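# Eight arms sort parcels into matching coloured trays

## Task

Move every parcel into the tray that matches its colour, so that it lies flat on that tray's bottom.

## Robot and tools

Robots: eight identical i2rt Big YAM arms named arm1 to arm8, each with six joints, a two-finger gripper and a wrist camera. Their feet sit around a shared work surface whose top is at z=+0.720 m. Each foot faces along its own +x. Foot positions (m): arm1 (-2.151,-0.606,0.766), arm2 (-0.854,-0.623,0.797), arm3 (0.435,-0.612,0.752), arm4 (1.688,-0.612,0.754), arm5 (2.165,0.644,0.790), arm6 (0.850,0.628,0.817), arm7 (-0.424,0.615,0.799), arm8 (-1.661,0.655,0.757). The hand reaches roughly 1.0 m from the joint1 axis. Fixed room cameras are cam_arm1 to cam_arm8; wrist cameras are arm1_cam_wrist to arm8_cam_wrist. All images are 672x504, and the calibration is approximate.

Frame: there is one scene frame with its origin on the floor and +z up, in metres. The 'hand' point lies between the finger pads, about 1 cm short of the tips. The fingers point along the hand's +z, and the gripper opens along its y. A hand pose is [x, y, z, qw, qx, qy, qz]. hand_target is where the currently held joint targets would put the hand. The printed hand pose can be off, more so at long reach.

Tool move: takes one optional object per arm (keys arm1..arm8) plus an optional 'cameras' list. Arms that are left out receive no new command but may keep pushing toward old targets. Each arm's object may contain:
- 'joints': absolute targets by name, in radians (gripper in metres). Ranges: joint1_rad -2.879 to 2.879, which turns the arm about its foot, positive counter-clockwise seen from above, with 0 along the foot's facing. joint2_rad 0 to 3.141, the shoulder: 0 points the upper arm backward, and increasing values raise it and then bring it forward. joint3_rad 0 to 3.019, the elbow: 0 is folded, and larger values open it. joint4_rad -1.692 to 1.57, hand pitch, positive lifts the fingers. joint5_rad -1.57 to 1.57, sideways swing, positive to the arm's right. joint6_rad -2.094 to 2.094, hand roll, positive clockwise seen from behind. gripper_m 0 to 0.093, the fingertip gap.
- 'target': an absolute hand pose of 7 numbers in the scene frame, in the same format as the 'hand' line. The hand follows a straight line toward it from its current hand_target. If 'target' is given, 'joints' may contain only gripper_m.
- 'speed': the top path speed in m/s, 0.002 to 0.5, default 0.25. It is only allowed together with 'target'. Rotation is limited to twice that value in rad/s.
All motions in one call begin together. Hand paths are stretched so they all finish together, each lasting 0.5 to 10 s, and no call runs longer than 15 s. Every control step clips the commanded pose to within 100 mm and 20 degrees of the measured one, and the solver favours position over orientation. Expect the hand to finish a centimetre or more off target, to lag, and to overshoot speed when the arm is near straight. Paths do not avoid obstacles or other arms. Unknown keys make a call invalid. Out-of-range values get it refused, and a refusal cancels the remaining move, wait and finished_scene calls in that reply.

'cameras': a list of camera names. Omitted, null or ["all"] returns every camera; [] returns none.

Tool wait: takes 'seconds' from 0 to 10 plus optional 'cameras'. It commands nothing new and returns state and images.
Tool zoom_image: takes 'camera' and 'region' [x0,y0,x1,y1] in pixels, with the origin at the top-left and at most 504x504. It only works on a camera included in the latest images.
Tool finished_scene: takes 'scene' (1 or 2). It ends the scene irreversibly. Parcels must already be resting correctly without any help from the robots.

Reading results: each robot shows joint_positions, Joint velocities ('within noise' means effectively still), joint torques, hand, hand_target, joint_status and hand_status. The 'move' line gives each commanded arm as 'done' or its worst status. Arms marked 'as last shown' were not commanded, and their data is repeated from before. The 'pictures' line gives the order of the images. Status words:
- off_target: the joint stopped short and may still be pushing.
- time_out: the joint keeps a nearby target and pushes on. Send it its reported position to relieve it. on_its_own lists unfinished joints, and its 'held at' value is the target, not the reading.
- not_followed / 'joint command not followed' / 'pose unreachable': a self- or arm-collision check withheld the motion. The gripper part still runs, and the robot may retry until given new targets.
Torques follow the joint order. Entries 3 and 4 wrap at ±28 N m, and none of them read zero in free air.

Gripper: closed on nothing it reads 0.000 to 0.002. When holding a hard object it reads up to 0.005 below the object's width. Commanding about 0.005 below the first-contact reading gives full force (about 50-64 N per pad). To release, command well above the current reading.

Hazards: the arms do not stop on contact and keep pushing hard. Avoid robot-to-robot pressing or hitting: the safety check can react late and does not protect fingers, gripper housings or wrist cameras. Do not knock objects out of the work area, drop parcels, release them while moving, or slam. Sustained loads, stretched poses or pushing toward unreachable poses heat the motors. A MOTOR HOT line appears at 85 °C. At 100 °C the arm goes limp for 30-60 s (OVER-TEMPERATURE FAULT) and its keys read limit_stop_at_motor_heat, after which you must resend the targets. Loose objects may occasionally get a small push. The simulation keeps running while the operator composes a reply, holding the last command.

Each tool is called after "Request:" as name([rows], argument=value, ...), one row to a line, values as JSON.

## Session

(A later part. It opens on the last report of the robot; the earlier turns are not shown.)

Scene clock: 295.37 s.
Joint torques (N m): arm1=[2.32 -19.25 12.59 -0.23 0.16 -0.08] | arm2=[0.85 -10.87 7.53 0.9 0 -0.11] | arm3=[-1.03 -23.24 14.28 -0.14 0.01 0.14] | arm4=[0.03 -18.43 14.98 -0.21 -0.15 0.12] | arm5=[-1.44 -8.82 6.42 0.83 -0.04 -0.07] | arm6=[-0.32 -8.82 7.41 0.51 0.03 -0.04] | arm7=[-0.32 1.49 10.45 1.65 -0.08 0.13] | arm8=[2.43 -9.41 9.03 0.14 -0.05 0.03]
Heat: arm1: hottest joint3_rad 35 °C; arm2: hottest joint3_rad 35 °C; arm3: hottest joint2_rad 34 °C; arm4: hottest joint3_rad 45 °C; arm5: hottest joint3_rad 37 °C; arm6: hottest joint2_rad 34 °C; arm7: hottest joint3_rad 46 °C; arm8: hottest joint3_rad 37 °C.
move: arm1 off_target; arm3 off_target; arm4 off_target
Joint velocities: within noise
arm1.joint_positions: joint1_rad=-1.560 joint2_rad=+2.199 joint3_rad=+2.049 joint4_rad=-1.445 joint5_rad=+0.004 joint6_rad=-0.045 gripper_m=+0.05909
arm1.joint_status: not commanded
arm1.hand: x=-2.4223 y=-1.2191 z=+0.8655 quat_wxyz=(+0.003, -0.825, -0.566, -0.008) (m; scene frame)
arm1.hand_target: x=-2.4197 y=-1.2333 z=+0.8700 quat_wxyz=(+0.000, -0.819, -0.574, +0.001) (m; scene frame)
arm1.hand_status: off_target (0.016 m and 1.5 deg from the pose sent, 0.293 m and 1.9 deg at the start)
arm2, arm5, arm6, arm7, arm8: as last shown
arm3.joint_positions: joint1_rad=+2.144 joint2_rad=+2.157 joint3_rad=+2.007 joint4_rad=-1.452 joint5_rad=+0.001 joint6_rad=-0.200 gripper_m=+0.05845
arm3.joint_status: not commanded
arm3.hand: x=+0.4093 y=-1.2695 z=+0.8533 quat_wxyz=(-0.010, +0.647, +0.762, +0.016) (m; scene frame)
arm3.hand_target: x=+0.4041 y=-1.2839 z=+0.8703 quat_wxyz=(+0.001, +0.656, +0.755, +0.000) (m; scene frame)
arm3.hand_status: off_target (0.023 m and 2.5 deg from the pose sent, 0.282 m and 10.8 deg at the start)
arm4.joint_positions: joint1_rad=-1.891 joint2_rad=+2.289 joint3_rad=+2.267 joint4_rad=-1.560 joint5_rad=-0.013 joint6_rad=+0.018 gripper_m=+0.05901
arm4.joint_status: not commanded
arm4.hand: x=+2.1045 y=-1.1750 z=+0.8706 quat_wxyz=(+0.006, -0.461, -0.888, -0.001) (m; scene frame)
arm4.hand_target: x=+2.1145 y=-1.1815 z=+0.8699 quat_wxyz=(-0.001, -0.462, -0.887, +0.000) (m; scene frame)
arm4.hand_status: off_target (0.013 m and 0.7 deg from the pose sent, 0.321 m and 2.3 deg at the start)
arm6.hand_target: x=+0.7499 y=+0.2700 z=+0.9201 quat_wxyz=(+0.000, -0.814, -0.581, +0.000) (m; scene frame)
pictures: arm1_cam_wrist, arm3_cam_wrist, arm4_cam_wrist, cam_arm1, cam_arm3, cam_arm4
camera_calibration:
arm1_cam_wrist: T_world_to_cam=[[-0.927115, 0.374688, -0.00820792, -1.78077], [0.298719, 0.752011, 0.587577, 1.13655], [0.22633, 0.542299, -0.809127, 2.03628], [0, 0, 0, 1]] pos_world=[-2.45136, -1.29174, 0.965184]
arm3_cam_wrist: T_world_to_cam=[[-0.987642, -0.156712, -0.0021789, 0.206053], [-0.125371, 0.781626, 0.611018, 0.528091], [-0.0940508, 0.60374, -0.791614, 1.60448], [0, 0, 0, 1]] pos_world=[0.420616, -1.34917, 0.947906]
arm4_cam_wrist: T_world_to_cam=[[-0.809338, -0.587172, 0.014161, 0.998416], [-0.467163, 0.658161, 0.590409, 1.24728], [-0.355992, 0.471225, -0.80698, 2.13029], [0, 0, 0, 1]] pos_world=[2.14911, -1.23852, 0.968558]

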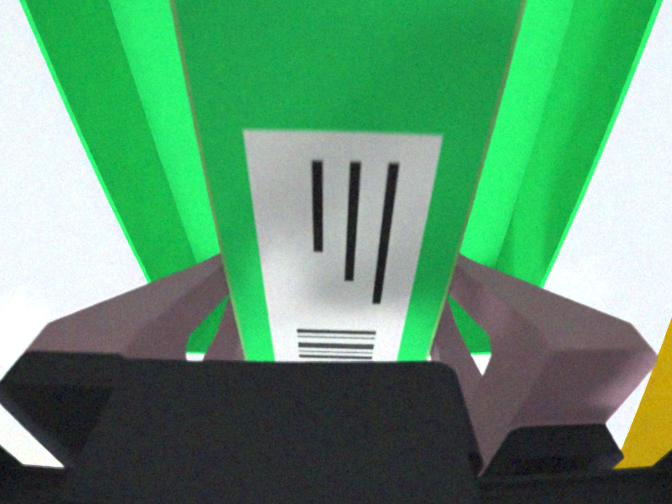

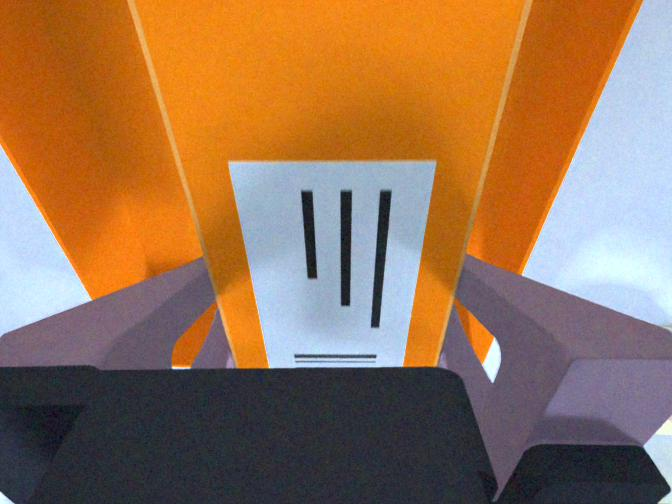

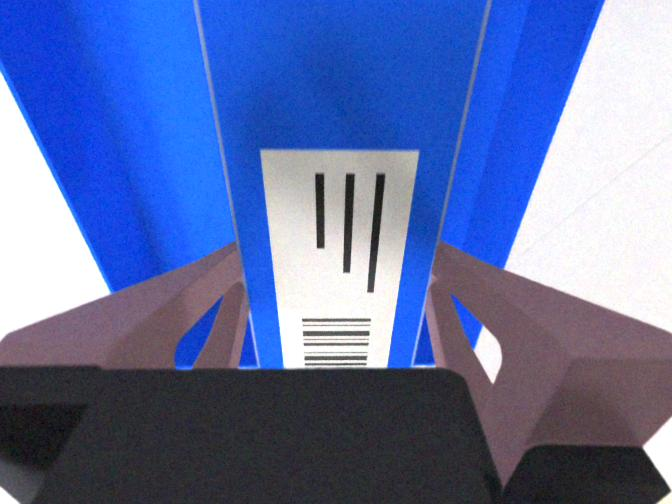

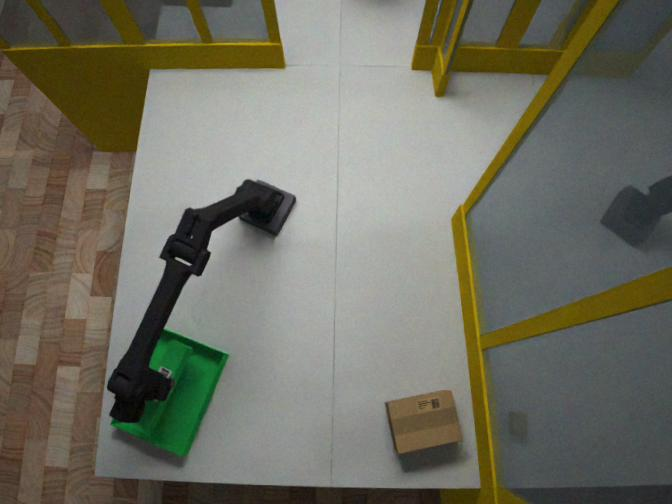

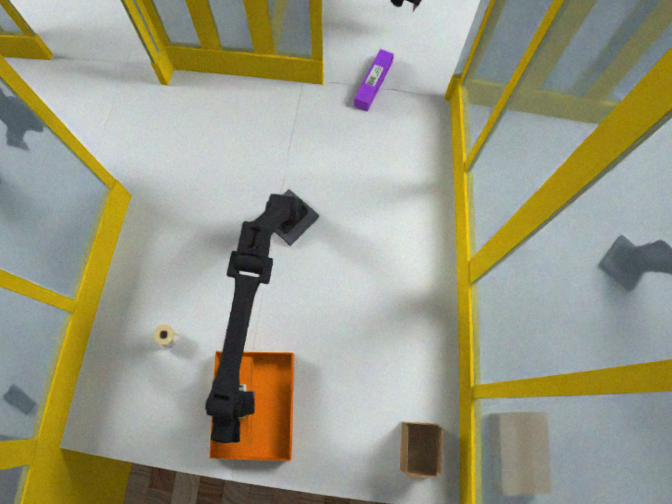

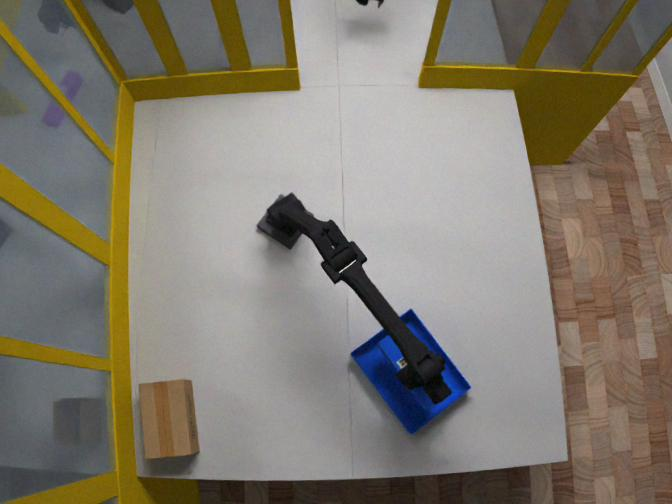

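Request:
move(arm1={"target":[-2.412,-1.216,0.825,0,0.819,0.574,0],"speed":0.12}, arm4={"target":[2.109,-1.155,0.825,0,0.462,0.887,0],"speed":0.12}, arm3={"target":[0.416,-1.264,0.83,0,0.656,0.755,0],"speed":0.12}, cameras=[])

Request:
move(arm1={"target":[-2.412,-1.216,0.757,0,0.819,0.574,0],"speed":0.1}, arm4={"target":[2.109,-1.155,0.757,0,0.462,0.887,0],"speed":0.1}, arm3={"target":[0.416,-1.264,0.757,0,0.656,0.755,0],"speed":0.1}, cameras=["cam_arm1","cam_arm3","cam_arm4"])

Scene clock: 316.50 s.
Joint torques (N m): arm1=[2.67 -21.13 7.76 0.72 0.19 -0.1] | arm2=[0.85 -10.87 7.51 0.9 0 -0.11] | arm3=[0.44 -25.99 8.85 0.57 0.01 0.12] | arm4=[0.62 -21.19 9.65 0.66 -0.13 0.12] | arm5=[-1.32 -8.35 6.39 0.76 -0.05 -0.01] | arm6=[-0.32 -8.82 7.39 0.5 0.03 -0.04] | arm7=[-0.32 1.67 10.43 1.61 -0.09 0.12] | arm8=[2.43 -9.41 9.1 0.01 -0.07 0.03]
Heat: arm1: hottest joint3_rad 36 °C; arm2: hottest joint3_rad 35 °C; arm3: hottest joint3_rad 37 °C; arm4: hottest joint3_rad 50 °C; arm5: hottest joint3_rad 37 °C; arm6: hottest joint2_rad 34 °C; arm7: hottest joint3_rad 46 °C; arm8: hottest joint3_rad 37 °C.
move: arm1 done; arm3 off_target; arm4 off_target
Joint velocities: within noise
arm1.joint_positions: joint1_rad=-1.560 joint2_rad=+2.193 joint3_rad=+1.933 joint4_rad=-1.327 joint5_rad=+0.004 joint6_rad=-0.045 gripper_m=+0.05909
arm1.joint_status: not commanded
arm1.hand: x=-2.4188 y=-1.2120 z=+0.8256 quat_wxyz=(+0.001, -0.825, -0.566, -0.004) (m; scene frame)
arm1.hand_target: x=-2.4120 y=-1.2159 z=+0.8250 quat_wxyz=(+0.000, -0.819, -0.574, +0.000) (m; scene frame)
arm1.hand_status: done (0.008 m and 1.2 deg from the pose sent, 0.042 m and 1.5 deg at the start)
arm2.joint_positions: joint1_rad=-2.128 joint2_rad=+1.333 joint3_rad=+0.941 joint4_rad=-1.190 joint5_rad=+0.002 joint6_rad=+0.365 gripper_m=+0.08992
arm2.joint_status: not commanded
arm2.hand: x=-0.5266 y=-0.5033 z=+0.9201 quat_wxyz=(+0.005, -0.006, -1.000, +0.002) (m; scene frame)
arm2.hand_target: x=-0.5261 y=-0.5000 z=+0.9201 quat_wxyz=(+0.000, +0.000, -1.000, +0.000) (m; scene frame)
arm2.hand_status: not commanded
arm3.joint_positions: joint1_rad=+2.144 joint2_rad=+2.157 joint3_rad=+1.889 joint4_rad=-1.344 joint5_rad=+0.001 joint6_rad=-0.183 gripper_m=+0.05845
arm3.joint_status: not commanded
arm3.hand: x=+0.4100 y=-1.2576 z=+0.8095 quat_wxyz=(-0.013, +0.654, +0.757, +0.020) (m; scene frame)
arm3.hand_target: x=+0.4161 y=-1.2637 z=+0.8300 quat_wxyz=(+0.000, +0.656, +0.755, +0.000) (m; scene frame)
arm3.hand_status: off_target (0.022 m and 2.7 deg from the pose sent, 0.025 m and 2.5 deg at the start)
arm4.joint_positions: joint1_rad=-1.881 joint2_rad=+2.260 joint3_rad=+2.076 joint4_rad=-1.408 joint5_rad=-0.014 joint6_rad=+0.035 gripper_m=+0.05901
arm4.joint_status: not commanded
arm4.hand: x=+2.1002 y=-1.1588 z=+0.8178 quat_wxyz=(+0.010, -0.464, -0.886, -0.004) (m; scene frame)
arm4.hand_target: x=+2.1088 y=-1.1550 z=+0.8249 quat_wxyz=(+0.000, -0.462, -0.887, +0.000) (m; scene frame)
arm4.hand_status: off_target (0.012 m and 1.2 deg from the pose sent, 0.050 m and 0.7 deg at the start)
arm5.joint_positions: joint1_rad=+1.503 joint2_rad=+1.387 joint3_rad=+1.009 joint4_rad=-1.210 joint5_rad=+0.000 joint6_rad=+0.030 gripper_m=+0.08988
arm5.joint_status: not commanded
arm5.hand: x=+2.0443 y=+0.2930 z=+0.9163 quat_wxyz=(-0.006, +0.822, +0.570, +0.010) (m; scene frame)
arm5.hand_target: x=+2.0400 y=+0.2900 z=+0.9202 quat_wxyz=(+0.000, +0.824, +0.566, +0.000) (m; scene frame)
arm5.hand_status: not commanded
arm6.joint_positions: joint1_rad=-1.229 joint2_rad=+1.430 joint3_rad=+0.958 joint4_rad=-1.131 joint5_rad=+0.000 joint6_rad=+0.054 gripper_m=+0.08989
arm6.joint_status: not commanded
arm6.hand: x=+0.7498 y=+0.2743 z=+0.9125 quat_wxyz=(+0.010, -0.813, -0.582, -0.013) (m; scene frame)
arm6.hand_target: x=+0.7499 y=+0.2700 z=+0.9200 quat_wxyz=(+0.000, -0.814, -0.581, +0.000) (m; scene frame)
arm6.hand_status: not commanded
arm7: as last shown
arm8.joint_positions: joint1_rad=+0.295 joint2_rad=+1.332 joint3_rad=+1.048 joint4_rad=-1.299 joint5_rad=+0.000 joint6_rad=+0.073 gripper_m=+0.08992
arm8.joint_status: not commanded
arm8.hand: x=-1.7723 y=+0.3110 z=+0.9195 quat_wxyz=(+0.003, -0.829, -0.559, -0.004) (m; scene frame)
arm8.hand_target: x=-1.7700 y=+0.3101 z=+0.9200 quat_wxyz=(+0.000, -0.829, -0.559, +0.000) (m; scene frame)
arm8.hand_status: not commanded
pictures: none
No camera images: "cameras" was empty.

Scene clock: 317.97 s.
Joint torques (N m): arm1=[2.08 -19.14 7.64 0.83 0.18 -0.08] | arm2=[0.85 -10.87 7.53 0.9 0 -0.11] | arm3=[0.32 -23.18 8.84 0.65 0.01 0.12] | arm4=[0.85 -17.96 9.46 0.79 -0.11 0.12] | arm5=[-1.73 -8.06 6.46 0.9 -0.04 -0.05] | arm6=[-0.38 -8.76 7.41 0.5 0.03 -0.04] | arm7=[-0.44 1.61 10.45 1.59 -0.09 0.13] | arm8=[2.32 -9.41 9.02 0.16 -0.07 0.03]
Heat: arm1: hottest joint3_rad 37 °C; arm2: hottest joint3_rad 35 °C; arm3: hottest joint3_rad 37 °C; arm4: hottest joint3_rad 49 °C; arm5: hottest joint3_rad 37 °C; arm6: hottest joint2_rad 34 °C; arm7: hottest joint3_rad 46 °C; arm8: hottest joint3_rad 37 °C.
move: arm1 off_target; arm3 done; arm4 off_target
Joint velocities: within noise
arm1.joint_positions: joint1_rad=-1.560 joint2_rad=+2.234 joint3_rad=+1.855 joint4_rad=-1.189 joint5_rad=+0.005 joint6_rad=-0.046 gripper_m=+0.05910
arm1.joint_status: not commanded
arm1.hand: x=-2.4189 y=-1.2140 z=+0.7710 quat_wxyz=(-0.004, -0.824, -0.566, +0.004) (m; scene frame)
arm1.hand_target: x=-2.4119 y=-1.2157 z=+0.7572 quat_wxyz=(+0.000, -0.819, -0.574, +0.000) (m; scene frame)
arm1.hand_status: off_target (0.016 m and 1.2 deg from the pose sent, 0.069 m and 1.2 deg at the start)
arm2, arm5, arm6, arm7, arm8: as last shown
arm3.joint_positions: joint1_rad=+2.144 joint2_rad=+2.187 joint3_rad=+1.800 joint4_rad=-1.193 joint5_rad=+0.002 joint6_rad=-0.183 gripper_m=+0.05845
arm3.joint_status: not commanded
arm3.hand: x=+0.4101 y=-1.2587 z=+0.7579 quat_wxyz=(-0.003, +0.654, +0.757, +0.007) (m; scene frame)
arm3.hand_target: x=+0.4161 y=-1.2638 z=+0.7569 quat_wxyz=(+0.000, +0.656, +0.755, +0.000) (m; scene frame)
arm3.hand_status: done (0.008 m and 1.0 deg from the pose sent, 0.053 m and 2.7 deg at the start)
arm4.joint_positions: joint1_rad=-1.881 joint2_rad=+2.268 joint3_rad=+1.986 joint4_rad=-1.266 joint5_rad=-0.014 joint6_rad=+0.037 gripper_m=+0.05901
arm4.joint_status: not commanded
arm4.hand: x=+2.1021 y=-1.1624 z=+0.7792 quat_wxyz=(-0.010, -0.464, -0.886, +0.006) (m; scene frame)
arm4.hand_target: x=+2.1084 y=-1.1546 z=+0.7574 quat_wxyz=(+0.000, -0.462, -0.887, +0.000) (m; scene frame)
arm4.hand_status: off_target (0.024 m and 1.4 deg from the pose sent, 0.062 m and 1.2 deg at the start)
arm6.hand_target: x=+0.7499 y=+0.2700 z=+0.9201 quat_wxyz=(+0.000, -0.814, -0.581, +0.000) (m; scene frame)
pictures: cam_arm1, cam_arm3, cam_arm4

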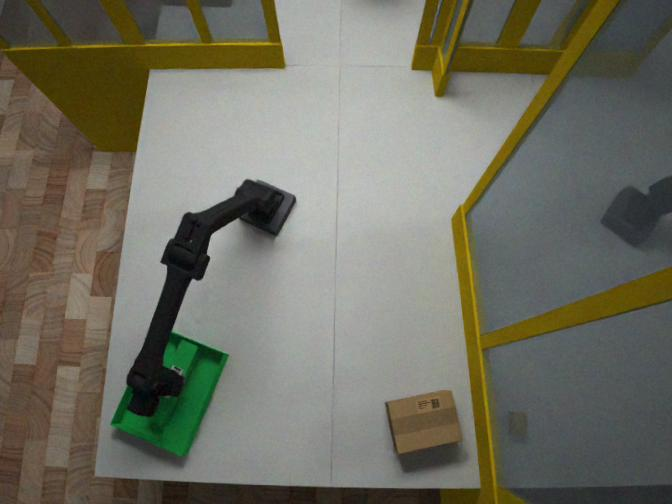

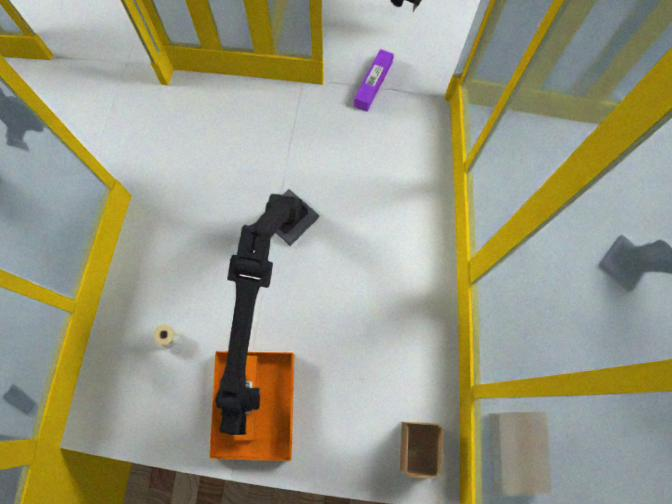

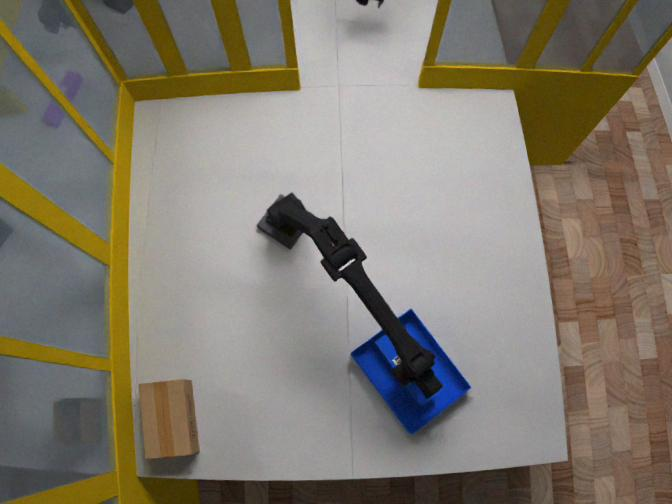

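Request:
move(arm1={"joints":{"gripper_m":0.09}}, arm4={"joints":{"gripper_m":0.09}}, arm3={"joints":{"gripper_m":0.09}}, arm6={"joints":{"joint1_rad":0.0}}, cameras=[])

Request:
move(arm1={"target":[-2.415,-1.214,0.9,0,0.819,0.574,0],"speed":0.25}, arm4={"target":[2.103,-1.161,0.9,0,0.462,0.887,0],"speed":0.25}, arm3={"target":[0.412,-1.26,0.92,0,0.656,0.755,0],"speed":0.25}, cameras=[])

Request:
move(arm1={"target":[-2.31,-0.98,0.92,0,0.819,0.574,0],"speed":0.4}, arm4={"target":[1.93,-0.93,0.92,0,0.462,0.887,0],"speed":0.4}, arm3={"target":[0.425,-1.0,0.93,0,0.656,0.755,0],"speed":0.4}, cameras=[])

Request:
move(arm3={"joints":{"joint1_rad":-1.33}}, cameras=["cam_arm1","cam_arm3","cam_arm4"])

Request:
move(arm3={"target":[0.678,0.015,0.88,0,-0.581,0.814,0],"speed":0.35}, cameras=["arm3_cam_wrist"])

Scene clock: 336.87 s.
Joint torques (N m): arm1=[2.32 -19.6 7.68 0.77 0.16 -0.08] | arm2=[0.85 -10.87 7.53 0.9 0 -0.11] | arm3=[0.38 -23.24 8.88 0.62 0.01 0.12] | arm4=[0.79 -17.96 9.46 0.77 -0.11 0.11] | arm5=[-1.44 -8.18 6.31 0.84 -0.04 -0.05] | arm6=[0.15 -8.82 7.39 0.39 0.09 -0.04] | arm7=[-0.21 1.55 10.48 1.59 -0.09 0.13] | arm8=[2.55 -9.41 9.05 0.13 -0.08 0.03]
Heat: arm1: hottest joint3_rad 37 °C; arm2: hottest joint3_rad 35 °C; arm3: hottest joint2_rad 36 °C; arm4: hottest joint3_rad 48 °C; arm5: hottest joint3_rad 37 °C; arm6: hottest joint2_rad 34 °C; arm7: hottest joint3_rad 46 °C; arm8: hottest joint3_rad 37 °C.
move: arm1 done; arm3 done; arm4 done; arm6 done
Joint velocities: within noise
arm1.joint_positions: joint1_rad=-1.560 joint2_rad=+2.234 joint3_rad=+1.855 joint4_rad=-1.189 joint5_rad=+0.005 joint6_rad=-0.046 gripper_m=+0.08989
arm1.joint_status: all done
arm1.hand: x=-2.4189 y=-1.2140 z=+0.7710 quat_wxyz=(-0.004, -0.824, -0.566, +0.004) (m; scene frame)
arm1.hand_target: x=-2.4118 y=-1.2157 z=+0.7572 quat_wxyz=(+0.000, -0.819, -0.574, +0.000) (m; scene frame)
arm1.hand_status: not commanded
arm2, arm5, arm7, arm8: as last shown
arm3.joint_positions: joint1_rad=+2.144 joint2_rad=+2.187 joint3_rad=+1.800 joint4_rad=-1.193 joint5_rad=+0.002 joint6_rad=-0.183 gripper_m=+0.08997
arm3.joint_status: all done
arm3.hand: x=+0.4101 y=-1.2587 z=+0.7579 quat_wxyz=(-0.003, +0.654, +0.757, +0.007) (m; scene frame)
arm3.hand_target: x=+0.4161 y=-1.2638 z=+0.7569 quat_wxyz=(+0.000, +0.656, +0.755, +0.000) (m; scene frame)
arm3.hand_status: not commanded
arm4.joint_positions: joint1_rad=-1.881 joint2_rad=+2.268 joint3_rad=+1.986 joint4_rad=-1.266 joint5_rad=-0.014 joint6_rad=+0.037 gripper_m=+0.08991
arm4.joint_status: all done
arm4.hand: x=+2.1022 y=-1.1624 z=+0.7792 quat_wxyz=(-0.010, -0.464, -0.886, +0.006) (m; scene frame)
arm4.hand_target: x=+2.1084 y=-1.1546 z=+0.7574 quat_wxyz=(+0.000, -0.462, -0.887, +0.000) (m; scene frame)
arm4.hand_status: not commanded
arm6.joint_positions: joint1_rad=-0.008 joint2_rad=+1.430 joint3_rad=+0.958 joint4_rad=-1.127 joint5_rad=-0.002 joint6_rad=+0.054 gripper_m=+0.08990
arm6.joint_status: all done
arm6.hand: x=+1.1492 y=+0.4119 z=+0.9124 quat_wxyz=(+0.014, -0.333, -0.943, -0.005) (m; scene frame)
arm6.hand_target: x=+1.1535 y=+0.4125 z=+0.9199 quat_wxyz=(+0.000, -0.332, -0.943, +0.000) (m; scene frame)
arm6.hand_status: not commanded
pictures: none
No camera images: "cameras" was empty.

Scene clock: 338.47 s.
Joint torques (N m): arm1=[2.08 -18.2 12 -0.16 0.16 -0.07] | arm2=[0.85 -10.87 7.51 0.9 0 -0.1] | arm3=[-0.15 -22.89 14.2 -0.36 -0.01 0.07] | arm4=[-0.56 -18.14 14.5 -0.31 -0.12 -0.02] | arm5=[-1.32 -8.53 6.41 0.88 -0.05 -0.04] | arm6=[0.09 -8.88 7.42 0.38 0.09 -0.05] | arm7=[-0.26 1.49 10.44 1.52 -0.09 0.12] | arm8=[2.37 -9.47 9.09 0.14 -0.05 0.03]
Heat: arm1: hottest joint3_rad 37 °C; arm2: hottest joint3_rad 35 °C; arm3: hottest joint2_rad 36 °C; arm4: hottest joint3_rad 48 °C; arm5: hottest joint3_rad 37 °C; arm6: hottest joint2_rad 34 °C; arm7: hottest joint3_rad 46 °C; arm8: hottest joint3_rad 37 °C.
move: arm1 off_target; arm3 off_target; arm4 off_target
Joint velocities: within noise
arm1.joint_positions: joint1_rad=-1.560 joint2_rad=+2.122 joint3_rad=+2.005 joint4_rad=-1.470 joint5_rad=+0.005 joint6_rad=-0.049 gripper_m=+0.08989
arm1.joint_status: not commanded
arm1.hand: x=-2.4150 y=-1.2029 z=+0.8987 quat_wxyz=(+0.001, -0.823, -0.568, -0.004) (m; scene frame)
arm1.hand_target: x=-2.4147 y=-1.2137 z=+0.9000 quat_wxyz=(+0.000, -0.819, -0.574, +0.001) (m; scene frame)
arm1.hand_status: off_target (0.011 m and 1.0 deg from the pose sent, 0.129 m and 1.2 deg at the start)
arm2, arm5, arm6, arm7, arm8: as last shown
arm3.joint_positions: joint1_rad=+2.144 joint2_rad=+2.072 joint3_rad=+1.980 joint4_rad=-1.520 joint5_rad=+0.002 joint6_rad=-0.183 gripper_m=+0.08997
arm3.joint_status: not commanded
arm3.hand: x=+0.4099 y=-1.2457 z=+0.8970 quat_wxyz=(-0.013, +0.654, +0.756, +0.020) (m; scene frame)
arm3.hand_target: x=+0.4121 y=-1.2587 z=+0.9200 quat_wxyz=(+0.000, +0.656, +0.755, +0.000) (m; scene frame)
arm3.hand_status: off_target (0.027 m and 2.7 deg from the pose sent, 0.162 m and 0.9 deg at the start; pose on its path clipped on 9 of 48 steps)
arm4.joint_positions: joint1_rad=-1.881 joint2_rad=+2.202 joint3_rad=+2.179 joint4_rad=-1.565 joint5_rad=-0.014 joint6_rad=+0.037 gripper_m=+0.08991
arm4.joint_status: not commanded
arm4.hand: x=+2.0966 y=-1.1520 z=+0.8955 quat_wxyz=(+0.008, -0.465, -0.885, -0.003) (m; scene frame)
arm4.hand_target: x=+2.1026 y=-1.1606 z=+0.8999 quat_wxyz=(-0.001, -0.462, -0.887, +0.000) (m; scene frame)
arm4.hand_status: off_target (0.012 m and 1.0 deg from the pose sent, 0.121 m and 1.4 deg at the start)
pictures: none
No camera images: "cameras" was empty.

Scene clock: 340.13 s.
Joint torques (N m): arm1=[2.43 -10.29 7.46 0.75 0.13 0.03] | arm2=[0.91 -10.93 7.53 0.9 0 -0.1] | arm3=[0.85 -13.16 8.91 0.61 -0.01 0.11] | arm4=[-0.56 -9.52 9.21 0.73 -0.12 -0.03] | arm5=[-1.32 -8.35 6.57 0.84 -0.01 -0.05] | arm6=[0.09 -8.82 7.41 0.36 0.08 -0.04] | arm7=[-0.15 1.61 10.47 1.62 -0.1 0.12] | arm8=[2.37 -9.58 9.11 0.18 -0.06 0.02]
Heat: arm1: hottest joint3_rad 37 °C; arm2: hottest joint3_rad 35 °C; arm3: hottest joint2_rad 36 °C; arm4: hottest joint3_rad 48 °C; arm5: hottest joint3_rad 37 °C; arm6: hottest joint2_rad 34 °C; arm7: hottest joint3_rad 46 °C; arm8: hottest joint3_rad 37 °C.
move: arm1 done; arm3 done; arm4 done
Joint velocities: within noise
arm1.joint_positions: joint1_rad=-1.555 joint2_rad=+1.455 joint3_rad=+1.153 joint4_rad=-1.278 joint5_rad=+0.005 joint6_rad=-0.049 gripper_m=+0.08989
arm1.joint_status: not commanded
arm1.hand: x=-2.3148 y=-0.9786 z=+0.9244 quat_wxyz=(-0.001, -0.822, -0.570, -0.001) (m; scene frame)
arm1.hand_target: x=-2.3100 y=-0.9799 z=+0.9200 quat_wxyz=(+0.000, -0.819, -0.574, +0.000) (m; scene frame)
arm1.hand_status: done (0.007 m and 0.6 deg from the pose sent, 0.247 m and 1.0 deg at the start)
arm2, arm5, arm6, arm8: as last shown
arm3.joint_positions: joint1_rad=+2.145 joint2_rad=+1.388 joint3_rad=+1.139 joint4_rad=-1.345 joint5_rad=+0.002 joint6_rad=-0.177 gripper_m=+0.08997
arm3.joint_status: not commanded
arm3.hand: x=+0.4196 y=-0.9967 z=+0.9246 quat_wxyz=(-0.008, +0.656, +0.755, +0.013) (m; scene frame)
arm3.hand_target: x=+0.4250 y=-1.0000 z=+0.9300 quat_wxyz=(+0.000, +0.656, +0.755, +0.000) (m; scene frame)
arm3.hand_status: done (0.008 m and 1.7 deg from the pose sent, 0.248 m and 2.7 deg at the start)
arm4.joint_positions: joint1_rad=-1.881 joint2_rad=+1.426 joint3_rad=+1.156 joint4_rad=-1.310 joint5_rad=-0.014 joint6_rad=+0.036 gripper_m=+0.08991
arm4.joint_status: not commanded
arm4.hand: x=+1.9308 y=-0.9295 z=+0.9215 quat_wxyz=(+0.004, -0.464, -0.886, -0.001) (m; scene frame)
arm4.hand_target: x=+1.9299 y=-0.9300 z=+0.9200 quat_wxyz=(+0.000, -0.462, -0.887, +0.000) (m; scene frame)
arm4.hand_status: done (0.002 m and 0.5 deg from the pose sent, 0.279 m and 1.0 deg at the start)
arm7.joint_positions: joint1_rad=-0.316 joint2_rad=+0.535 joint3_rad=+1.368 joint4_rad=-1.177 joint5_rad=-0.073 joint6_rad=-0.126 gripper_m=+0.09396
arm7.joint_status: not commanded
arm7.hand: x=-0.2873 y=+0.4416 z=+1.3804 quat_wxyz=(-0.508, -0.311, -0.757, +0.270) (m; scene frame)
arm7.hand_target: x=-0.2897 y=+0.4449 z=+1.3917 quat_wxyz=(-0.517, -0.307, -0.750, +0.275) (m; scene frame)
arm7.hand_status: not commanded
pictures: none
No camera images: "cameras" was empty.

Scene clock: 343.40 s.
Joint torques (N m): arm1=[2.32 -9.82 7.56 0.91 0.17 0.02] | arm2=[0.91 -10.87 7.53 0.9 0 -0.1] | arm3=[-0.15 -13.04 8.96 0.46 -0.16 0.11] | arm4=[-0.56 -9.52 9.21 0.72 -0.12 -0.03] | arm5=[-0.91 -8.47 6.22 0.76 -0.06 -0.02] | arm6=[0.09 -8.82 7.42 0.38 0.09 -0.04] | arm7=[-0.26 1.49 10.44 1.58 -0.08 0.12] | arm8=[2.55 -9.64 9.02 0.18 -0.08 0.05]
Heat: arm1: hottest joint3_rad 37 °C; arm2: hottest joint3_rad 35 °C; arm3: hottest joint2_rad 36 °C; arm4: hottest joint3_rad 47 °C; arm5: hottest joint3_rad 37 °C; arm6: hottest joint2_rad 34 °C; arm7: hottest joint3_rad 46 °C; arm8: hottest joint3_rad 37 °C.
move: arm3 done
Joint velocities: within noise
arm1, arm2, arm4, arm5, arm6, arm7, arm8: as last shown
arm1.hand_target: x=-2.3100 y=-0.9798 z=+0.9200 quat_wxyz=(+0.000, -0.819, -0.574, +0.000) (m; scene frame)
arm3.joint_positions: joint1_rad=-1.336 joint2_rad=+1.388 joint3_rad=+1.139 joint4_rad=-1.340 joint5_rad=+0.006 joint6_rad=-0.175 gripper_m=+0.09001
arm3.joint_status: all done
arm3.hand: x=+0.5771 y=-0.2549 z=+0.9298 quat_wxyz=(+0.003, +0.633, -0.774, +0.007) (m; scene frame)
arm3.hand_target: x=+0.5756 y=-0.2523 z=+0.9353 quat_wxyz=(-0.008, +0.629, -0.777, +0.000) (m; scene frame)
arm3.hand_status: not commanded
arm4.hand: x=+1.9309 y=-0.9295 z=+0.9215 quat_wxyz=(+0.004, -0.464, -0.886, -0.001) (m; scene frame)
arm4.hand_target: x=+1.9300 y=-0.9300 z=+0.9200 quat_wxyz=(+0.000, -0.462, -0.887, +0.000) (m; scene frame)
pictures: cam_arm1, cam_arm3, cam_arm4

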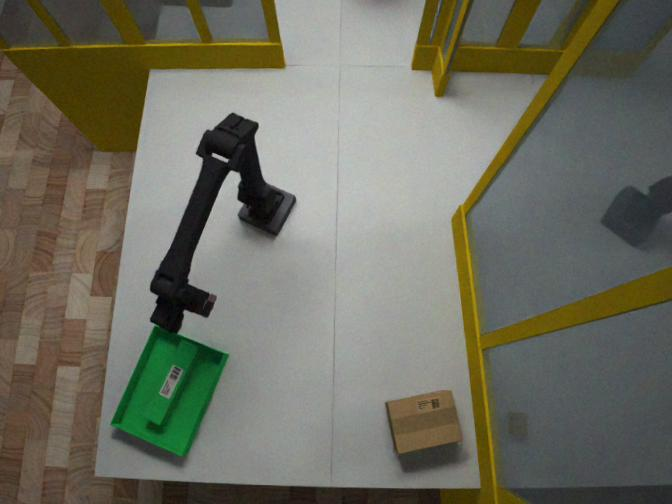

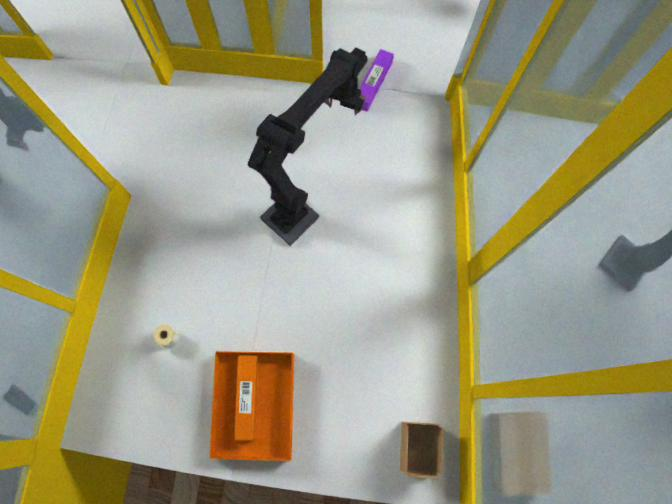

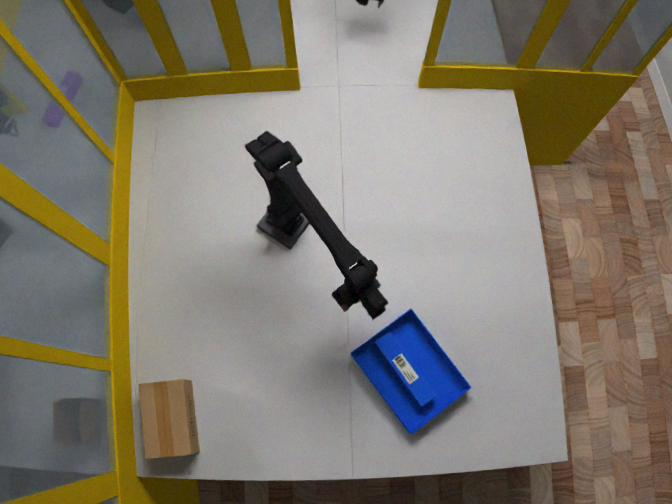

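Scene clock: 345.37 s.
Joint torques (N m): arm1=[2.2 -10.05 7.53 0.77 0.17 0.04] | arm2=[0.91 -10.87 7.51 0.9 0 -0.1] | arm3=[-0.21 -22.89 14.12 -0.28 -0.27 0.12] | arm4=[-0.5 -9.58 9.21 0.7 -0.12 -0.03] | arm5=[-1.26 -8.47 6.3 0.87 -0.04 -0.03] | arm6=[0.03 -8.88 7.42 0.38 0.09 -0.04] | arm7=[-0.26 1.49 10.48 1.61 -0.09 0.11] | arm8=[2.26 -9.58 9.05 0.17 -0.07 0.02]
Heat: arm1: hottest joint3_rad 37 °C; arm2: hottest joint3_rad 35 °C; arm3: hottest joint2_rad 36 °C; arm4: hottest joint3_rad 47 °C; arm5: hottest joint3_rad 37 °C; arm6: hottest joint2_rad 34 °C; arm7: hottest joint3_rad 46 °C; arm8: hottest joint3_rad 37 °C.
move: arm3 off_target
Joint velocities: within noise
arm1, arm2, arm4, arm5, arm6, arm7, arm8: as last shown
arm3.joint_positions: joint1_rad=-1.336 joint2_rad=+2.164 joint3_rad=+2.030 joint4_rad=-1.476 joint5_rad=+0.001 joint6_rad=-0.056 gripper_m=+0.09001
arm3.joint_status: not commanded
arm3.hand: x=+0.6769 y=+0.0001 z=+0.8663 quat_wxyz=(+0.012, +0.585, -0.811, +0.010) (m; scene frame)
arm3.hand_target: x=+0.6777 y=+0.0141 z=+0.8801 quat_wxyz=(-0.001, +0.581, -0.814, -0.001) (m; scene frame)
arm3.hand_status: off_target (0.020 m and 1.9 deg from the pose sent, 0.292 m and 7.5 deg at the start)
pictures: arm3_cam_wrist
camera_calibration:
arm3_cam_wrist: T_world_to_cam=[[0.947704, -0.318941, 0.0115571, -0.652575], [-0.259968, -0.750454, 0.607648, -0.344496], [-0.185131, -0.578875, -0.794122, 0.937333], [0, 0, 0, 1]] pos_world=[0.702419, 0.0759376, 0.961231]

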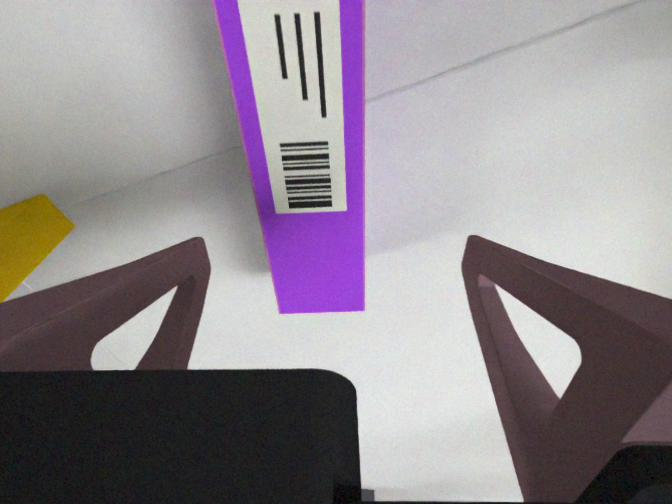

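Request:
move(arm3={"target":[0.670,0.026,0.757,0,-0.581,0.814,0],"speed":0.15}, cameras=[])

Request:
move(arm3={"joints":{"gripper_m":0.045}}, cameras=["arm3_cam_wrist"])

Scene clock: 372.30 s.
Joint torques (N m): arm1=[2.14 -9.93 7.49 0.7 0.15 0.04] | arm2=[0.85 -10.87 7.51 0.9 0 -0.1] | arm3=[0.03 -21.07 7.95 0.96 0.26 0.17] | arm4=[-0.56 -9.52 9.21 0.72 -0.12 -0.03] | arm5=[-1.32 -8.41 6.3 0.77 -0.03 -0.06] | arm6=[0.09 -8.82 7.41 0.36 0.09 -0.04] | arm7=[-0.38 1.61 10.45 1.55 -0.09 0.12] | arm8=[2.55 -9.47 9.06 0.18 -0.07 0.02]
Heat: arm1: hottest joint3_rad 36 °C; arm2: hottest joint3_rad 35 °C; arm3: hottest joint2_rad 38 °C; arm4: hottest joint3_rad 45 °C; arm5: hottest joint3_rad 37 °C; arm6: hottest joint2_rad 34 °C; arm7: hottest joint3_rad 46 °C; arm8: hottest joint3_rad 37 °C.
move: arm3 off_target
Joint velocities: within noise
arm1, arm2, arm4, arm5, arm6, arm7, arm8: as last shown
arm3.joint_positions: joint1_rad=-1.322 joint2_rad=+2.238 joint3_rad=+1.951 joint4_rad=-1.261 joint5_rad=-0.013 joint6_rad=-0.042 gripper_m=+0.09001
arm3.joint_status: not commanded
arm3.hand: x=+0.6748 y=+0.0260 z=+0.7892 quat_wxyz=(-0.010, +0.586, -0.810, -0.012) (m; scene frame)
arm3.hand_target: x=+0.6696 y=+0.0248 z=+0.7577 quat_wxyz=(+0.000, +0.581, -0.814, +0.000) (m; scene frame)
arm3.hand_status: off_target (0.033 m and 2.0 deg from the pose sent, 0.113 m and 1.9 deg at the start)
pictures: none
No camera images: "cameras" was empty.

Scene clock: 373.20 s.
Joint torques (N m): arm1=[2.43 -10.29 7.53 0.73 0.16 0.02] | arm2=[0.85 -10.87 7.53 0.9 0 -0.11] | arm3=[-0.03 -21.13 7.97 0.87 0.02 0.12] | arm4=[-0.56 -9.52 9.21 0.72 -0.12 -0.03] | arm5=[-1.44 -8 6.42 0.85 -0.04 -0.04] | arm6=[0.09 -8.76 7.41 0.39 0.09 -0.04] | arm7=[-0.44 1.55 10.41 1.58 -0.09 0.12] | arm8=[2.43 -9.47 9.06 0.16 -0.06 0.03]
Heat: arm1: hottest joint3_rad 36 °C; arm2: hottest joint3_rad 35 °C; arm3: hottest joint3_rad 38 °C; arm4: hottest joint3_rad 44 °C; arm5: hottest joint3_rad 37 °C; arm6: hottest joint2_rad 34 °C; arm7: hottest joint3_rad 46 °C; arm8: hottest joint3_rad 37 °C.
move: arm3 done
Joint velocities: within noise
arm1, arm4, arm6, arm7: as last shown
arm2.joint_positions: joint1_rad=-2.128 joint2_rad=+1.333 joint3_rad=+0.941 joint4_rad=-1.190 joint5_rad=+0.002 joint6_rad=+0.365 gripper_m=+0.08992
arm2.joint_status: not commanded
arm2.hand: x=-0.5266 y=-0.5033 z=+0.9201 quat_wxyz=(+0.005, -0.006, -1.000, +0.002) (m; scene frame)
arm2.hand_target: x=-0.5261 y=-0.5000 z=+0.9201 quat_wxyz=(+0.000, +0.000, -1.000, +0.000) (m; scene frame)
arm2.hand_status: not commanded
arm3.joint_positions: joint1_rad=-1.321 joint2_rad=+2.237 joint3_rad=+1.951 joint4_rad=-1.259 joint5_rad=-0.007 joint6_rad=-0.038 gripper_m=+0.04513
arm3.joint_status: all done
arm3.hand: x=+0.6756 y=+0.0265 z=+0.7895 quat_wxyz=(-0.013, +0.584, -0.811, -0.011) (m; scene frame)
arm3.hand_target: x=+0.6696 y=+0.0248 z=+0.7578 quat_wxyz=(+0.000, +0.581, -0.814, +0.000) (m; scene frame)
arm3.hand_status: not commanded
arm5.joint_positions: joint1_rad=+1.503 joint2_rad=+1.387 joint3_rad=+1.009 joint4_rad=-1.210 joint5_rad=+0.000 joint6_rad=+0.030 gripper_m=+0.08988
arm5.joint_status: not commanded
arm5.hand: x=+2.0443 y=+0.2930 z=+0.9163 quat_wxyz=(-0.006, +0.822, +0.570, +0.010) (m; scene frame)
arm5.hand_target: x=+2.0400 y=+0.2900 z=+0.9202 quat_wxyz=(+0.000, +0.824, +0.566, +0.000) (m; scene frame)
arm5.hand_status: not commanded
arm8.joint_positions: joint1_rad=+0.295 joint2_rad=+1.332 joint3_rad=+1.048 joint4_rad=-1.299 joint5_rad=+0.000 joint6_rad=+0.073 gripper_m=+0.08992
arm8.joint_status: not commanded
arm8.hand: x=-1.7723 y=+0.3110 z=+0.9195 quat_wxyz=(+0.003, -0.829, -0.559, -0.004) (m; scene frame)
arm8.hand_target: x=-1.7700 y=+0.3101 z=+0.9200 quat_wxyz=(+0.000, -0.829, -0.559, +0.000) (m; scene frame)
arm8.hand_status: not commanded
pictures: arm3_cam_wrist
camera_calibration:
arm3_cam_wrist: T_world_to_cam=[[0.946633, -0.322234, 0.00715664, -0.637747], [-0.271995, -0.786739, 0.55413, -0.22701], [-0.172929, -0.526505, -0.832399, 0.911919], [0, 0, 0, 1]] pos_world=[0.699664, 0.0960285, 0.889437]

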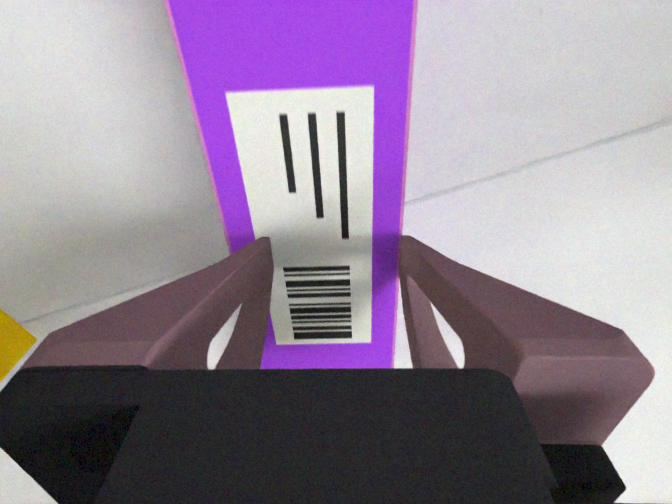

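Request:
move(arm3={"target":[0.662,0.026,0.865,0,-0.581,0.814,0],"speed":0.2,"joints":{"gripper_m":0.093}}, cameras=["arm3_cam_wrist"])

Scene clock: 384.07 s.
Joint torques (N m): arm1=[2.37 -10.29 7.5 0.8 0.16 0.02] | arm2=[0.91 -10.87 7.51 0.9 0 -0.11] | arm3=[0.67 -27.11 13.85 -0.38 -0.11 0.14] | arm4=[-0.5 -9.52 9.21 0.7 -0.11 -0.03] | arm5=[-0.97 -8.64 6.28 0.77 -0.09 -0.04] | arm6=[0.09 -8.88 7.41 0.36 0.09 -0.04] | arm7=[-0.15 1.67 10.41 1.62 -0.1 0.12] | arm8=[2.43 -9.29 9.11 0.18 -0.06 0.04]
Heat: arm1: hottest joint3_rad 36 °C; arm2: hottest joint3_rad 35 °C; arm3: hottest joint3_rad 37 °C; arm4: hottest joint3_rad 44 °C; arm5: hottest joint3_rad 37 °C; arm6: hottest joint2_rad 34 °C; arm7: hottest joint3_rad 46 °C; arm8: hottest joint3_rad 36 °C.
move: arm3 off_target
Joint velocities: within noise
arm1, arm2, arm4, arm5, arm6, arm7, arm8: as last shown
arm3.joint_positions: joint1_rad=-1.318 joint2_rad=+2.227 joint3_rad=+2.019 joint4_rad=-1.449 joint5_rad=-0.005 joint6_rad=-0.028 gripper_m=+0.09294
arm3.joint_status: all done
arm3.hand: x=+0.6657 y=+0.0054 z=+0.8216 quat_wxyz=(+0.033, +0.581, -0.813, +0.021) (m; scene frame)
arm3.hand_target: x=+0.6612 y=+0.0237 z=+0.8650 quat_wxyz=(+0.000, +0.581, -0.814, -0.001) (m; scene frame)
arm3.hand_status: off_target (0.048 m and 4.5 deg from the pose sent, 0.077 m and 2.0 deg at the start)
pictures: arm3_cam_wrist
camera_calibration:
arm3_cam_wrist: T_world_to_cam=[[0.944416, -0.328696, 0.00615542, -0.633091], [-0.255166, -0.721086, 0.644147, -0.349631], [-0.20729, -0.609913, -0.764877, 0.89375], [0, 0, 0, 1]] pos_world=[0.693952, 0.0849014, 0.91272]

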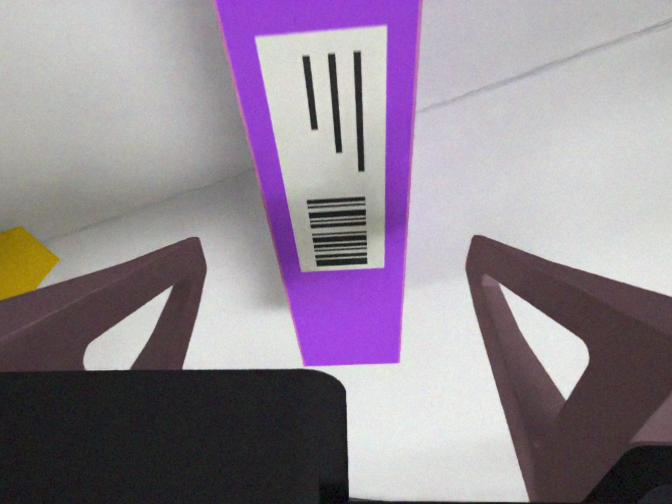

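Request:
move(arm3={"target":[0.662,0.03,0.85,0,-0.581,0.814,0],"speed":0.2}, cameras=[])

Request:
move(arm3={"target":[0.664,0.028,0.75,0,-0.581,0.814,0],"speed":0.12}, cameras=["arm3_cam_wrist"])

Scene clock: 389.00 s.
Joint torques (N m): arm1=[1.96 -10.23 7.53 0.81 0.16 0.02] | arm2=[0.91 -10.87 7.53 0.9 0 -0.1] | arm3=[0.5 -25.47 13.55 0.39 -0.11 0.12] | arm4=[-0.56 -9.52 9.21 0.72 -0.11 -0.03] | arm5=[-1.44 -8.76 6.39 0.77 -0.06 -0.01] | arm6=[0.09 -8.88 7.41 0.36 0.09 -0.04] | arm7=[-0.32 1.61 10.45 1.59 -0.1 0.12] | arm8=[2.49 -9.35 9.05 0.2 -0.07 0.03]
Heat: arm1: hottest joint3_rad 35 °C; arm2: hottest joint3_rad 35 °C; arm3: hottest joint3_rad 37 °C; arm4: hottest joint3_rad 44 °C; arm5: hottest joint3_rad 37 °C; arm6: hottest joint2_rad 34 °C; arm7: hottest joint3_rad 46 °C; arm8: hottest joint3_rad 36 °C.
move: arm3 off_target
Joint velocities: within noise
arm1, arm2, arm4, arm5, arm7, arm8: as last shown
arm3.joint_positions: joint1_rad=-1.316 joint2_rad=+2.227 joint3_rad=+2.019 joint4_rad=-1.449 joint5_rad=-0.005 joint6_rad=-0.026 gripper_m=+0.09294
arm3.joint_status: not commanded
arm3.hand: x=+0.6640 y=+0.0060 z=+0.8216 quat_wxyz=(+0.033, +0.581, -0.813, +0.021) (m; scene frame)
arm3.hand_target: x=+0.6613 y=+0.0282 z=+0.8507 quat_wxyz=(+0.000, +0.581, -0.814, -0.001) (m; scene frame)
arm3.hand_status: off_target (0.037 m and 4.5 deg from the pose sent, 0.038 m and 4.5 deg at the start)
arm6.joint_positions: joint1_rad=-0.008 joint2_rad=+1.430 joint3_rad=+0.958 joint4_rad=-1.127 joint5_rad=-0.002 joint6_rad=+0.054 gripper_m=+0.08990
arm6.joint_status: not commanded
arm6.hand: x=+1.1492 y=+0.4119 z=+0.9124 quat_wxyz=(+0.014, -0.333, -0.943, -0.005) (m; scene frame)
arm6.hand_target: x=+1.1535 y=+0.4125 z=+0.9199 quat_wxyz=(+0.000, -0.332, -0.943, +0.000) (m; scene frame)
arm6.hand_status: not commanded
pictures: none
No camera images: "cameras" was empty.

Scene clock: 390.50 s.
Joint torques (N m): arm1=[2.32 -10.05 7.42 0.7 0.17 0.03] | arm2=[0.85 -10.87 7.51 0.9 0 -0.11] | arm3=[0.32 -23.82 9.09 0.62 -0.06 0.11] | arm4=[-0.5 -9.52 9.21 0.72 -0.12 -0.03] | arm5=[-1.85 -8.29 6.43 0.73 -0.07 -0.05] | arm6=[0.09 -8.82 7.41 0.38 0.09 -0.04] | arm7=[-0.44 1.61 10.43 1.59 -0.1 0.12] | arm8=[2.49 -9.41 9.06 0.14 -0.05 0.05]
Heat: arm1: hottest joint3_rad 35 °C; arm2: hottest joint3_rad 35 °C; arm3: hottest joint3_rad 37 °C; arm4: hottest joint3_rad 44 °C; arm5: hottest joint3_rad 37 °C; arm6: hottest joint2_rad 34 °C; arm7: hottest joint3_rad 46 °C; arm8: hottest joint3_rad 36 °C.
move: arm3 done
Joint velocities: within noise
arm1, arm2, arm4, arm5, arm6, arm7, arm8: as last shown
arm3.joint_positions: joint1_rad=-1.316 joint2_rad=+2.286 joint3_rad=+1.933 joint4_rad=-1.241 joint5_rad=-0.005 joint6_rad=-0.026 gripper_m=+0.09294
arm3.joint_status: not commanded
arm3.hand: x=+0.6696 y=+0.0203 z=+0.7504 quat_wxyz=(+0.007, +0.581, -0.814, +0.004) (m; scene frame)
arm3.hand_target: x=+0.6639 y=+0.0278 z=+0.7500 quat_wxyz=(+0.000, +0.581, -0.814, +0.000) (m; scene frame)
arm3.hand_status: done (0.009 m and 0.9 deg from the pose sent, 0.075 m and 4.5 deg at the start)
pictures: arm3_cam_wrist
camera_calibration:
arm3_cam_wrist: T_world_to_cam=[[0.944457, -0.328547, 0.00765317, -0.632592], [-0.268347, -0.75754, 0.595083, -0.245636], [-0.189715, -0.564083, -0.803628, 0.865575], [0, 0, 0, 1]] pos_world=[0.695753, 0.0943408, 0.846615]

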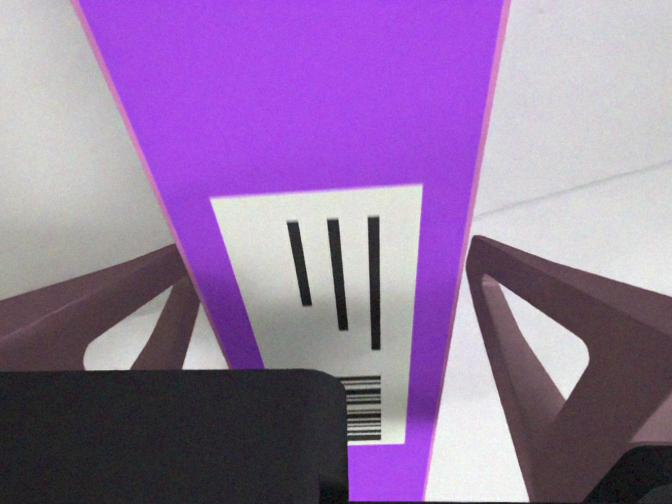

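Request:
move(arm3={"joints":{"gripper_m":0.045}}, cameras=["arm3_cam_wrist"])

Request:
move(arm3={"target":[0.668,0.01,0.90,0,-0.581,0.814,0],"speed":0.2}, cameras=[])

Request:
move(arm3={"target":[0.579,-0.238,0.93,0,-0.581,0.814,0],"speed":0.25}, cameras=["arm3_cam_wrist"])

Scene clock: 397.23 s.
Joint torques (N m): arm1=[2.32 -10.23 7.53 0.77 0.15 0.03] | arm2=[0.85 -10.87 7.51 0.9 0 -0.11] | arm3=[0.44 -24.35 9.11 0.58 -0.07 0.1] | arm4=[-0.56 -9.52 9.21 0.72 -0.12 -0.03] | arm5=[-1.26 -9 6.37 0.85 -0.06 -0.02] | arm6=[0.15 -8.82 7.42 0.36 0.09 -0.04] | arm7=[-0.26 1.67 10.44 1.61 -0.1 0.11] | arm8=[2.67 -9.52 9.11 0.1 -0.07 0.02]
Heat: arm1: hottest joint3_rad 35 °C; arm2: hottest joint3_rad 35 °C; arm3: hottest joint2_rad 37 °C; arm4: hottest joint3_rad 43 °C; arm5: hottest joint3_rad 37 °C; arm6: hottest joint2_rad 34 °C; arm7: hottest joint3_rad 46 °C; arm8: hottest joint3_rad 36 °C.
move: arm3 off_target
Joint velocities: within noise
arm1.joint_positions: joint1_rad=-1.555 joint2_rad=+1.455 joint3_rad=+1.153 joint4_rad=-1.278 joint5_rad=+0.005 joint6_rad=-0.049 gripper_m=+0.08989
arm1.joint_status: not commanded
arm1.hand: x=-2.3148 y=-0.9786 z=+0.9244 quat_wxyz=(-0.001, -0.822, -0.570, -0.001) (m; scene frame)
arm1.hand_target: x=-2.3100 y=-0.9798 z=+0.9200 quat_wxyz=(+0.000, -0.819, -0.574, +0.000) (m; scene frame)
arm1.hand_status: not commanded
arm2, arm5, arm6, arm8: as last shown
arm3.joint_positions: joint1_rad=-1.316 joint2_rad=+2.286 joint3_rad=+1.933 joint4_rad=-1.241 joint5_rad=-0.005 joint6_rad=-0.025 gripper_m=+0.05954
arm3.joint_status: gripper_m off_target (ended at +0.05957, target +0.04500)
arm3.hand: x=+0.6696 y=+0.0203 z=+0.7504 quat_wxyz=(+0.007, +0.581, -0.814, +0.004) (m; scene frame)
arm3.hand_target: x=+0.6639 y=+0.0278 z=+0.7500 quat_wxyz=(+0.000, +0.581, -0.814, +0.000) (m; scene frame)
arm3.hand_status: not commanded
arm4.joint_positions: joint1_rad=-1.881 joint2_rad=+1.426 joint3_rad=+1.156 joint4_rad=-1.310 joint5_rad=-0.014 joint6_rad=+0.036 gripper_m=+0.08991
arm4.joint_status: not commanded
arm4.hand: x=+1.9309 y=-0.9295 z=+0.9215 quat_wxyz=(+0.004, -0.464, -0.886, -0.001) (m; scene frame)
arm4.hand_target: x=+1.9300 y=-0.9300 z=+0.9200 quat_wxyz=(+0.000, -0.462, -0.887, +0.000) (m; scene frame)
arm4.hand_status: not commanded
arm7.joint_positions: joint1_rad=-0.316 joint2_rad=+0.535 joint3_rad=+1.368 joint4_rad=-1.177 joint5_rad=-0.073 joint6_rad=-0.126 gripper_m=+0.09396
arm7.joint_status: not commanded
arm7.hand: x=-0.2873 y=+0.4416 z=+1.3804 quat_wxyz=(-0.508, -0.311, -0.757, +0.270) (m; scene frame)
arm7.hand_target: x=-0.2897 y=+0.4449 z=+1.3917 quat_wxyz=(-0.517, -0.307, -0.750, +0.275) (m; scene frame)
arm7.hand_status: not commanded
pictures: arm3_cam_wrist
camera_calibration:
arm3_cam_wrist: T_world_to_cam=[[0.944331, -0.328907, 0.00765933, -0.632506], [-0.268639, -0.757436, 0.595083, -0.245443], [-0.189926, -0.564013, -0.803628, 0.865714], [0, 0, 0, 1]] pos_world=[0.69578, 0.094331, 0.846615]

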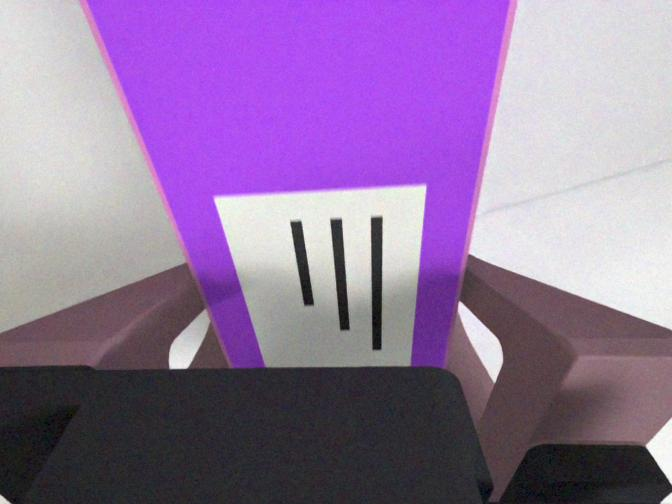

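Scene clock: 398.87 s.
Joint torques (N m): arm1=[2.43 -10.58 7.6 0.73 0.14 0.02] | arm2=[0.85 -10.87 7.53 0.9 0 -0.1] | arm3=[-0.85 -24.88 14.08 -0.24 -0.05 -0.07] | arm4=[-0.56 -9.52 9.21 0.72 -0.12 -0.03] | arm5=[-1.49 -8.41 6.38 0.76 -0.08 -0.06] | arm6=[0.15 -8.76 7.41 0.39 0.09 -0.04] | arm7=[-0.44 1.61 10.43 1.58 -0.11 0.12] | arm8=[2.43 -9.52 9.05 0.14 -0.07 0.03]
Heat: arm1: hottest joint3_rad 35 °C; arm2: hottest joint3_rad 35 °C; arm3: hottest joint2_rad 37 °C; arm4: hottest joint3_rad 43 °C; arm5: hottest joint3_rad 37 °C; arm6: hottest joint2_rad 34 °C; arm7: hottest joint3_rad 46 °C; arm8: hottest joint3_rad 36 °C.
move: arm3 off_target
Joint velocities: within noise
arm1, arm2, arm4, arm5, arm6, arm7, arm8: as last shown
arm3.joint_positions: joint1_rad=-1.316 joint2_rad=+2.159 joint3_rad=+2.025 joint4_rad=-1.505 joint5_rad=-0.005 joint6_rad=-0.025 gripper_m=+0.05954
arm3.joint_status: not commanded
arm3.hand: x=+0.6606 y=-0.0028 z=+0.8682 quat_wxyz=(+0.026, +0.581, -0.813, +0.016) (m; scene frame)
arm3.hand_target: x=+0.6675 y=+0.0085 z=+0.9001 quat_wxyz=(+0.000, +0.581, -0.814, +0.000) (m; scene frame)
arm3.hand_status: off_target (0.035 m and 3.5 deg from the pose sent, 0.150 m and 0.9 deg at the start)
pictures: none
No camera images: "cameras" was empty.

Scene clock: 400.80 s.
Joint torques (N m): arm1=[2.43 -10.05 7.49 0.79 0.18 -0.01] | arm2=[0.85 -10.87 7.53 0.9 0 -0.11] | arm3=[-1.73 -14.39 8.98 0.43 -0.04 -0.17] | arm4=[-0.5 -9.52 9.21 0.72 -0.12 -0.03] | arm5=[-1.2 -8.41 6.35 0.81 -0.06 -0.02] | arm6=[0.09 -8.76 7.42 0.39 0.09 -0.04] | arm7=[-0.21 1.55 10.41 1.59 -0.09 0.11] | arm8=[2.32 -9.23 9.05 0.16 -0.06 0.03]
Heat: arm1: hottest joint3_rad 35 °C; arm2: hottest joint3_rad 35 °C; arm3: hottest joint2_rad 37 °C; arm4: hottest joint3_rad 43 °C; arm5: hottest joint3_rad 37 °C; arm6: hottest joint2_rad 34 °C; arm7: hottest joint3_rad 46 °C; arm8: hottest joint3_rad 36 °C.
move: arm3 done
Joint velocities: within noise
arm1, arm2, arm4, arm5, arm6, arm7, arm8: as last shown
arm3.joint_positions: joint1_rad=-1.316 joint2_rad=+1.442 joint3_rad=+1.173 joint4_rad=-1.340 joint5_rad=-0.005 joint6_rad=-0.025 gripper_m=+0.05954
arm3.joint_status: not commanded
arm3.hand: x=+0.5730 y=-0.2383 z=+0.9221 quat_wxyz=(+0.013, +0.581, -0.814, +0.008) (m; scene frame)
arm3.hand_target: x=+0.5789 y=-0.2381 z=+0.9301 quat_wxyz=(+0.000, +0.581, -0.814, +0.000) (m; scene frame)
arm3.hand_status: done (0.010 m and 1.8 deg from the pose sent, 0.256 m and 3.5 deg at the start)
pictures: arm3_cam_wrist
camera_calibration:
arm3_cam_wrist: T_world_to_cam=[[0.944354, -0.328848, 0.00735766, -0.627394], [-0.265564, -0.74904, 0.606972, -0.580128], [-0.194091, -0.575151, -0.794689, 0.830964], [0, 0, 0, 1]] pos_world=[0.599704, -0.162927, 1.0171]

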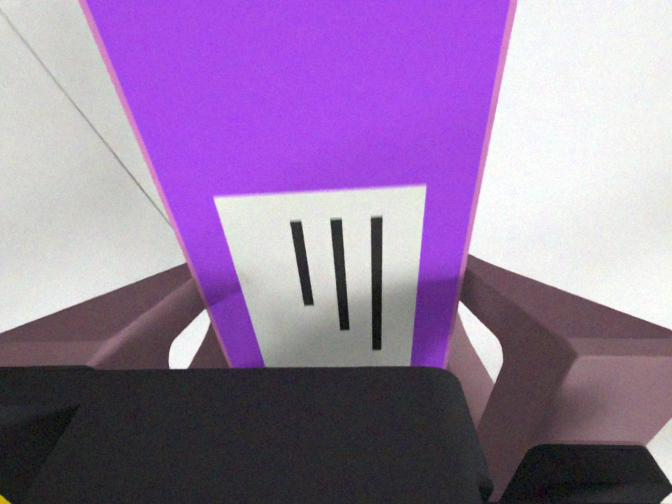

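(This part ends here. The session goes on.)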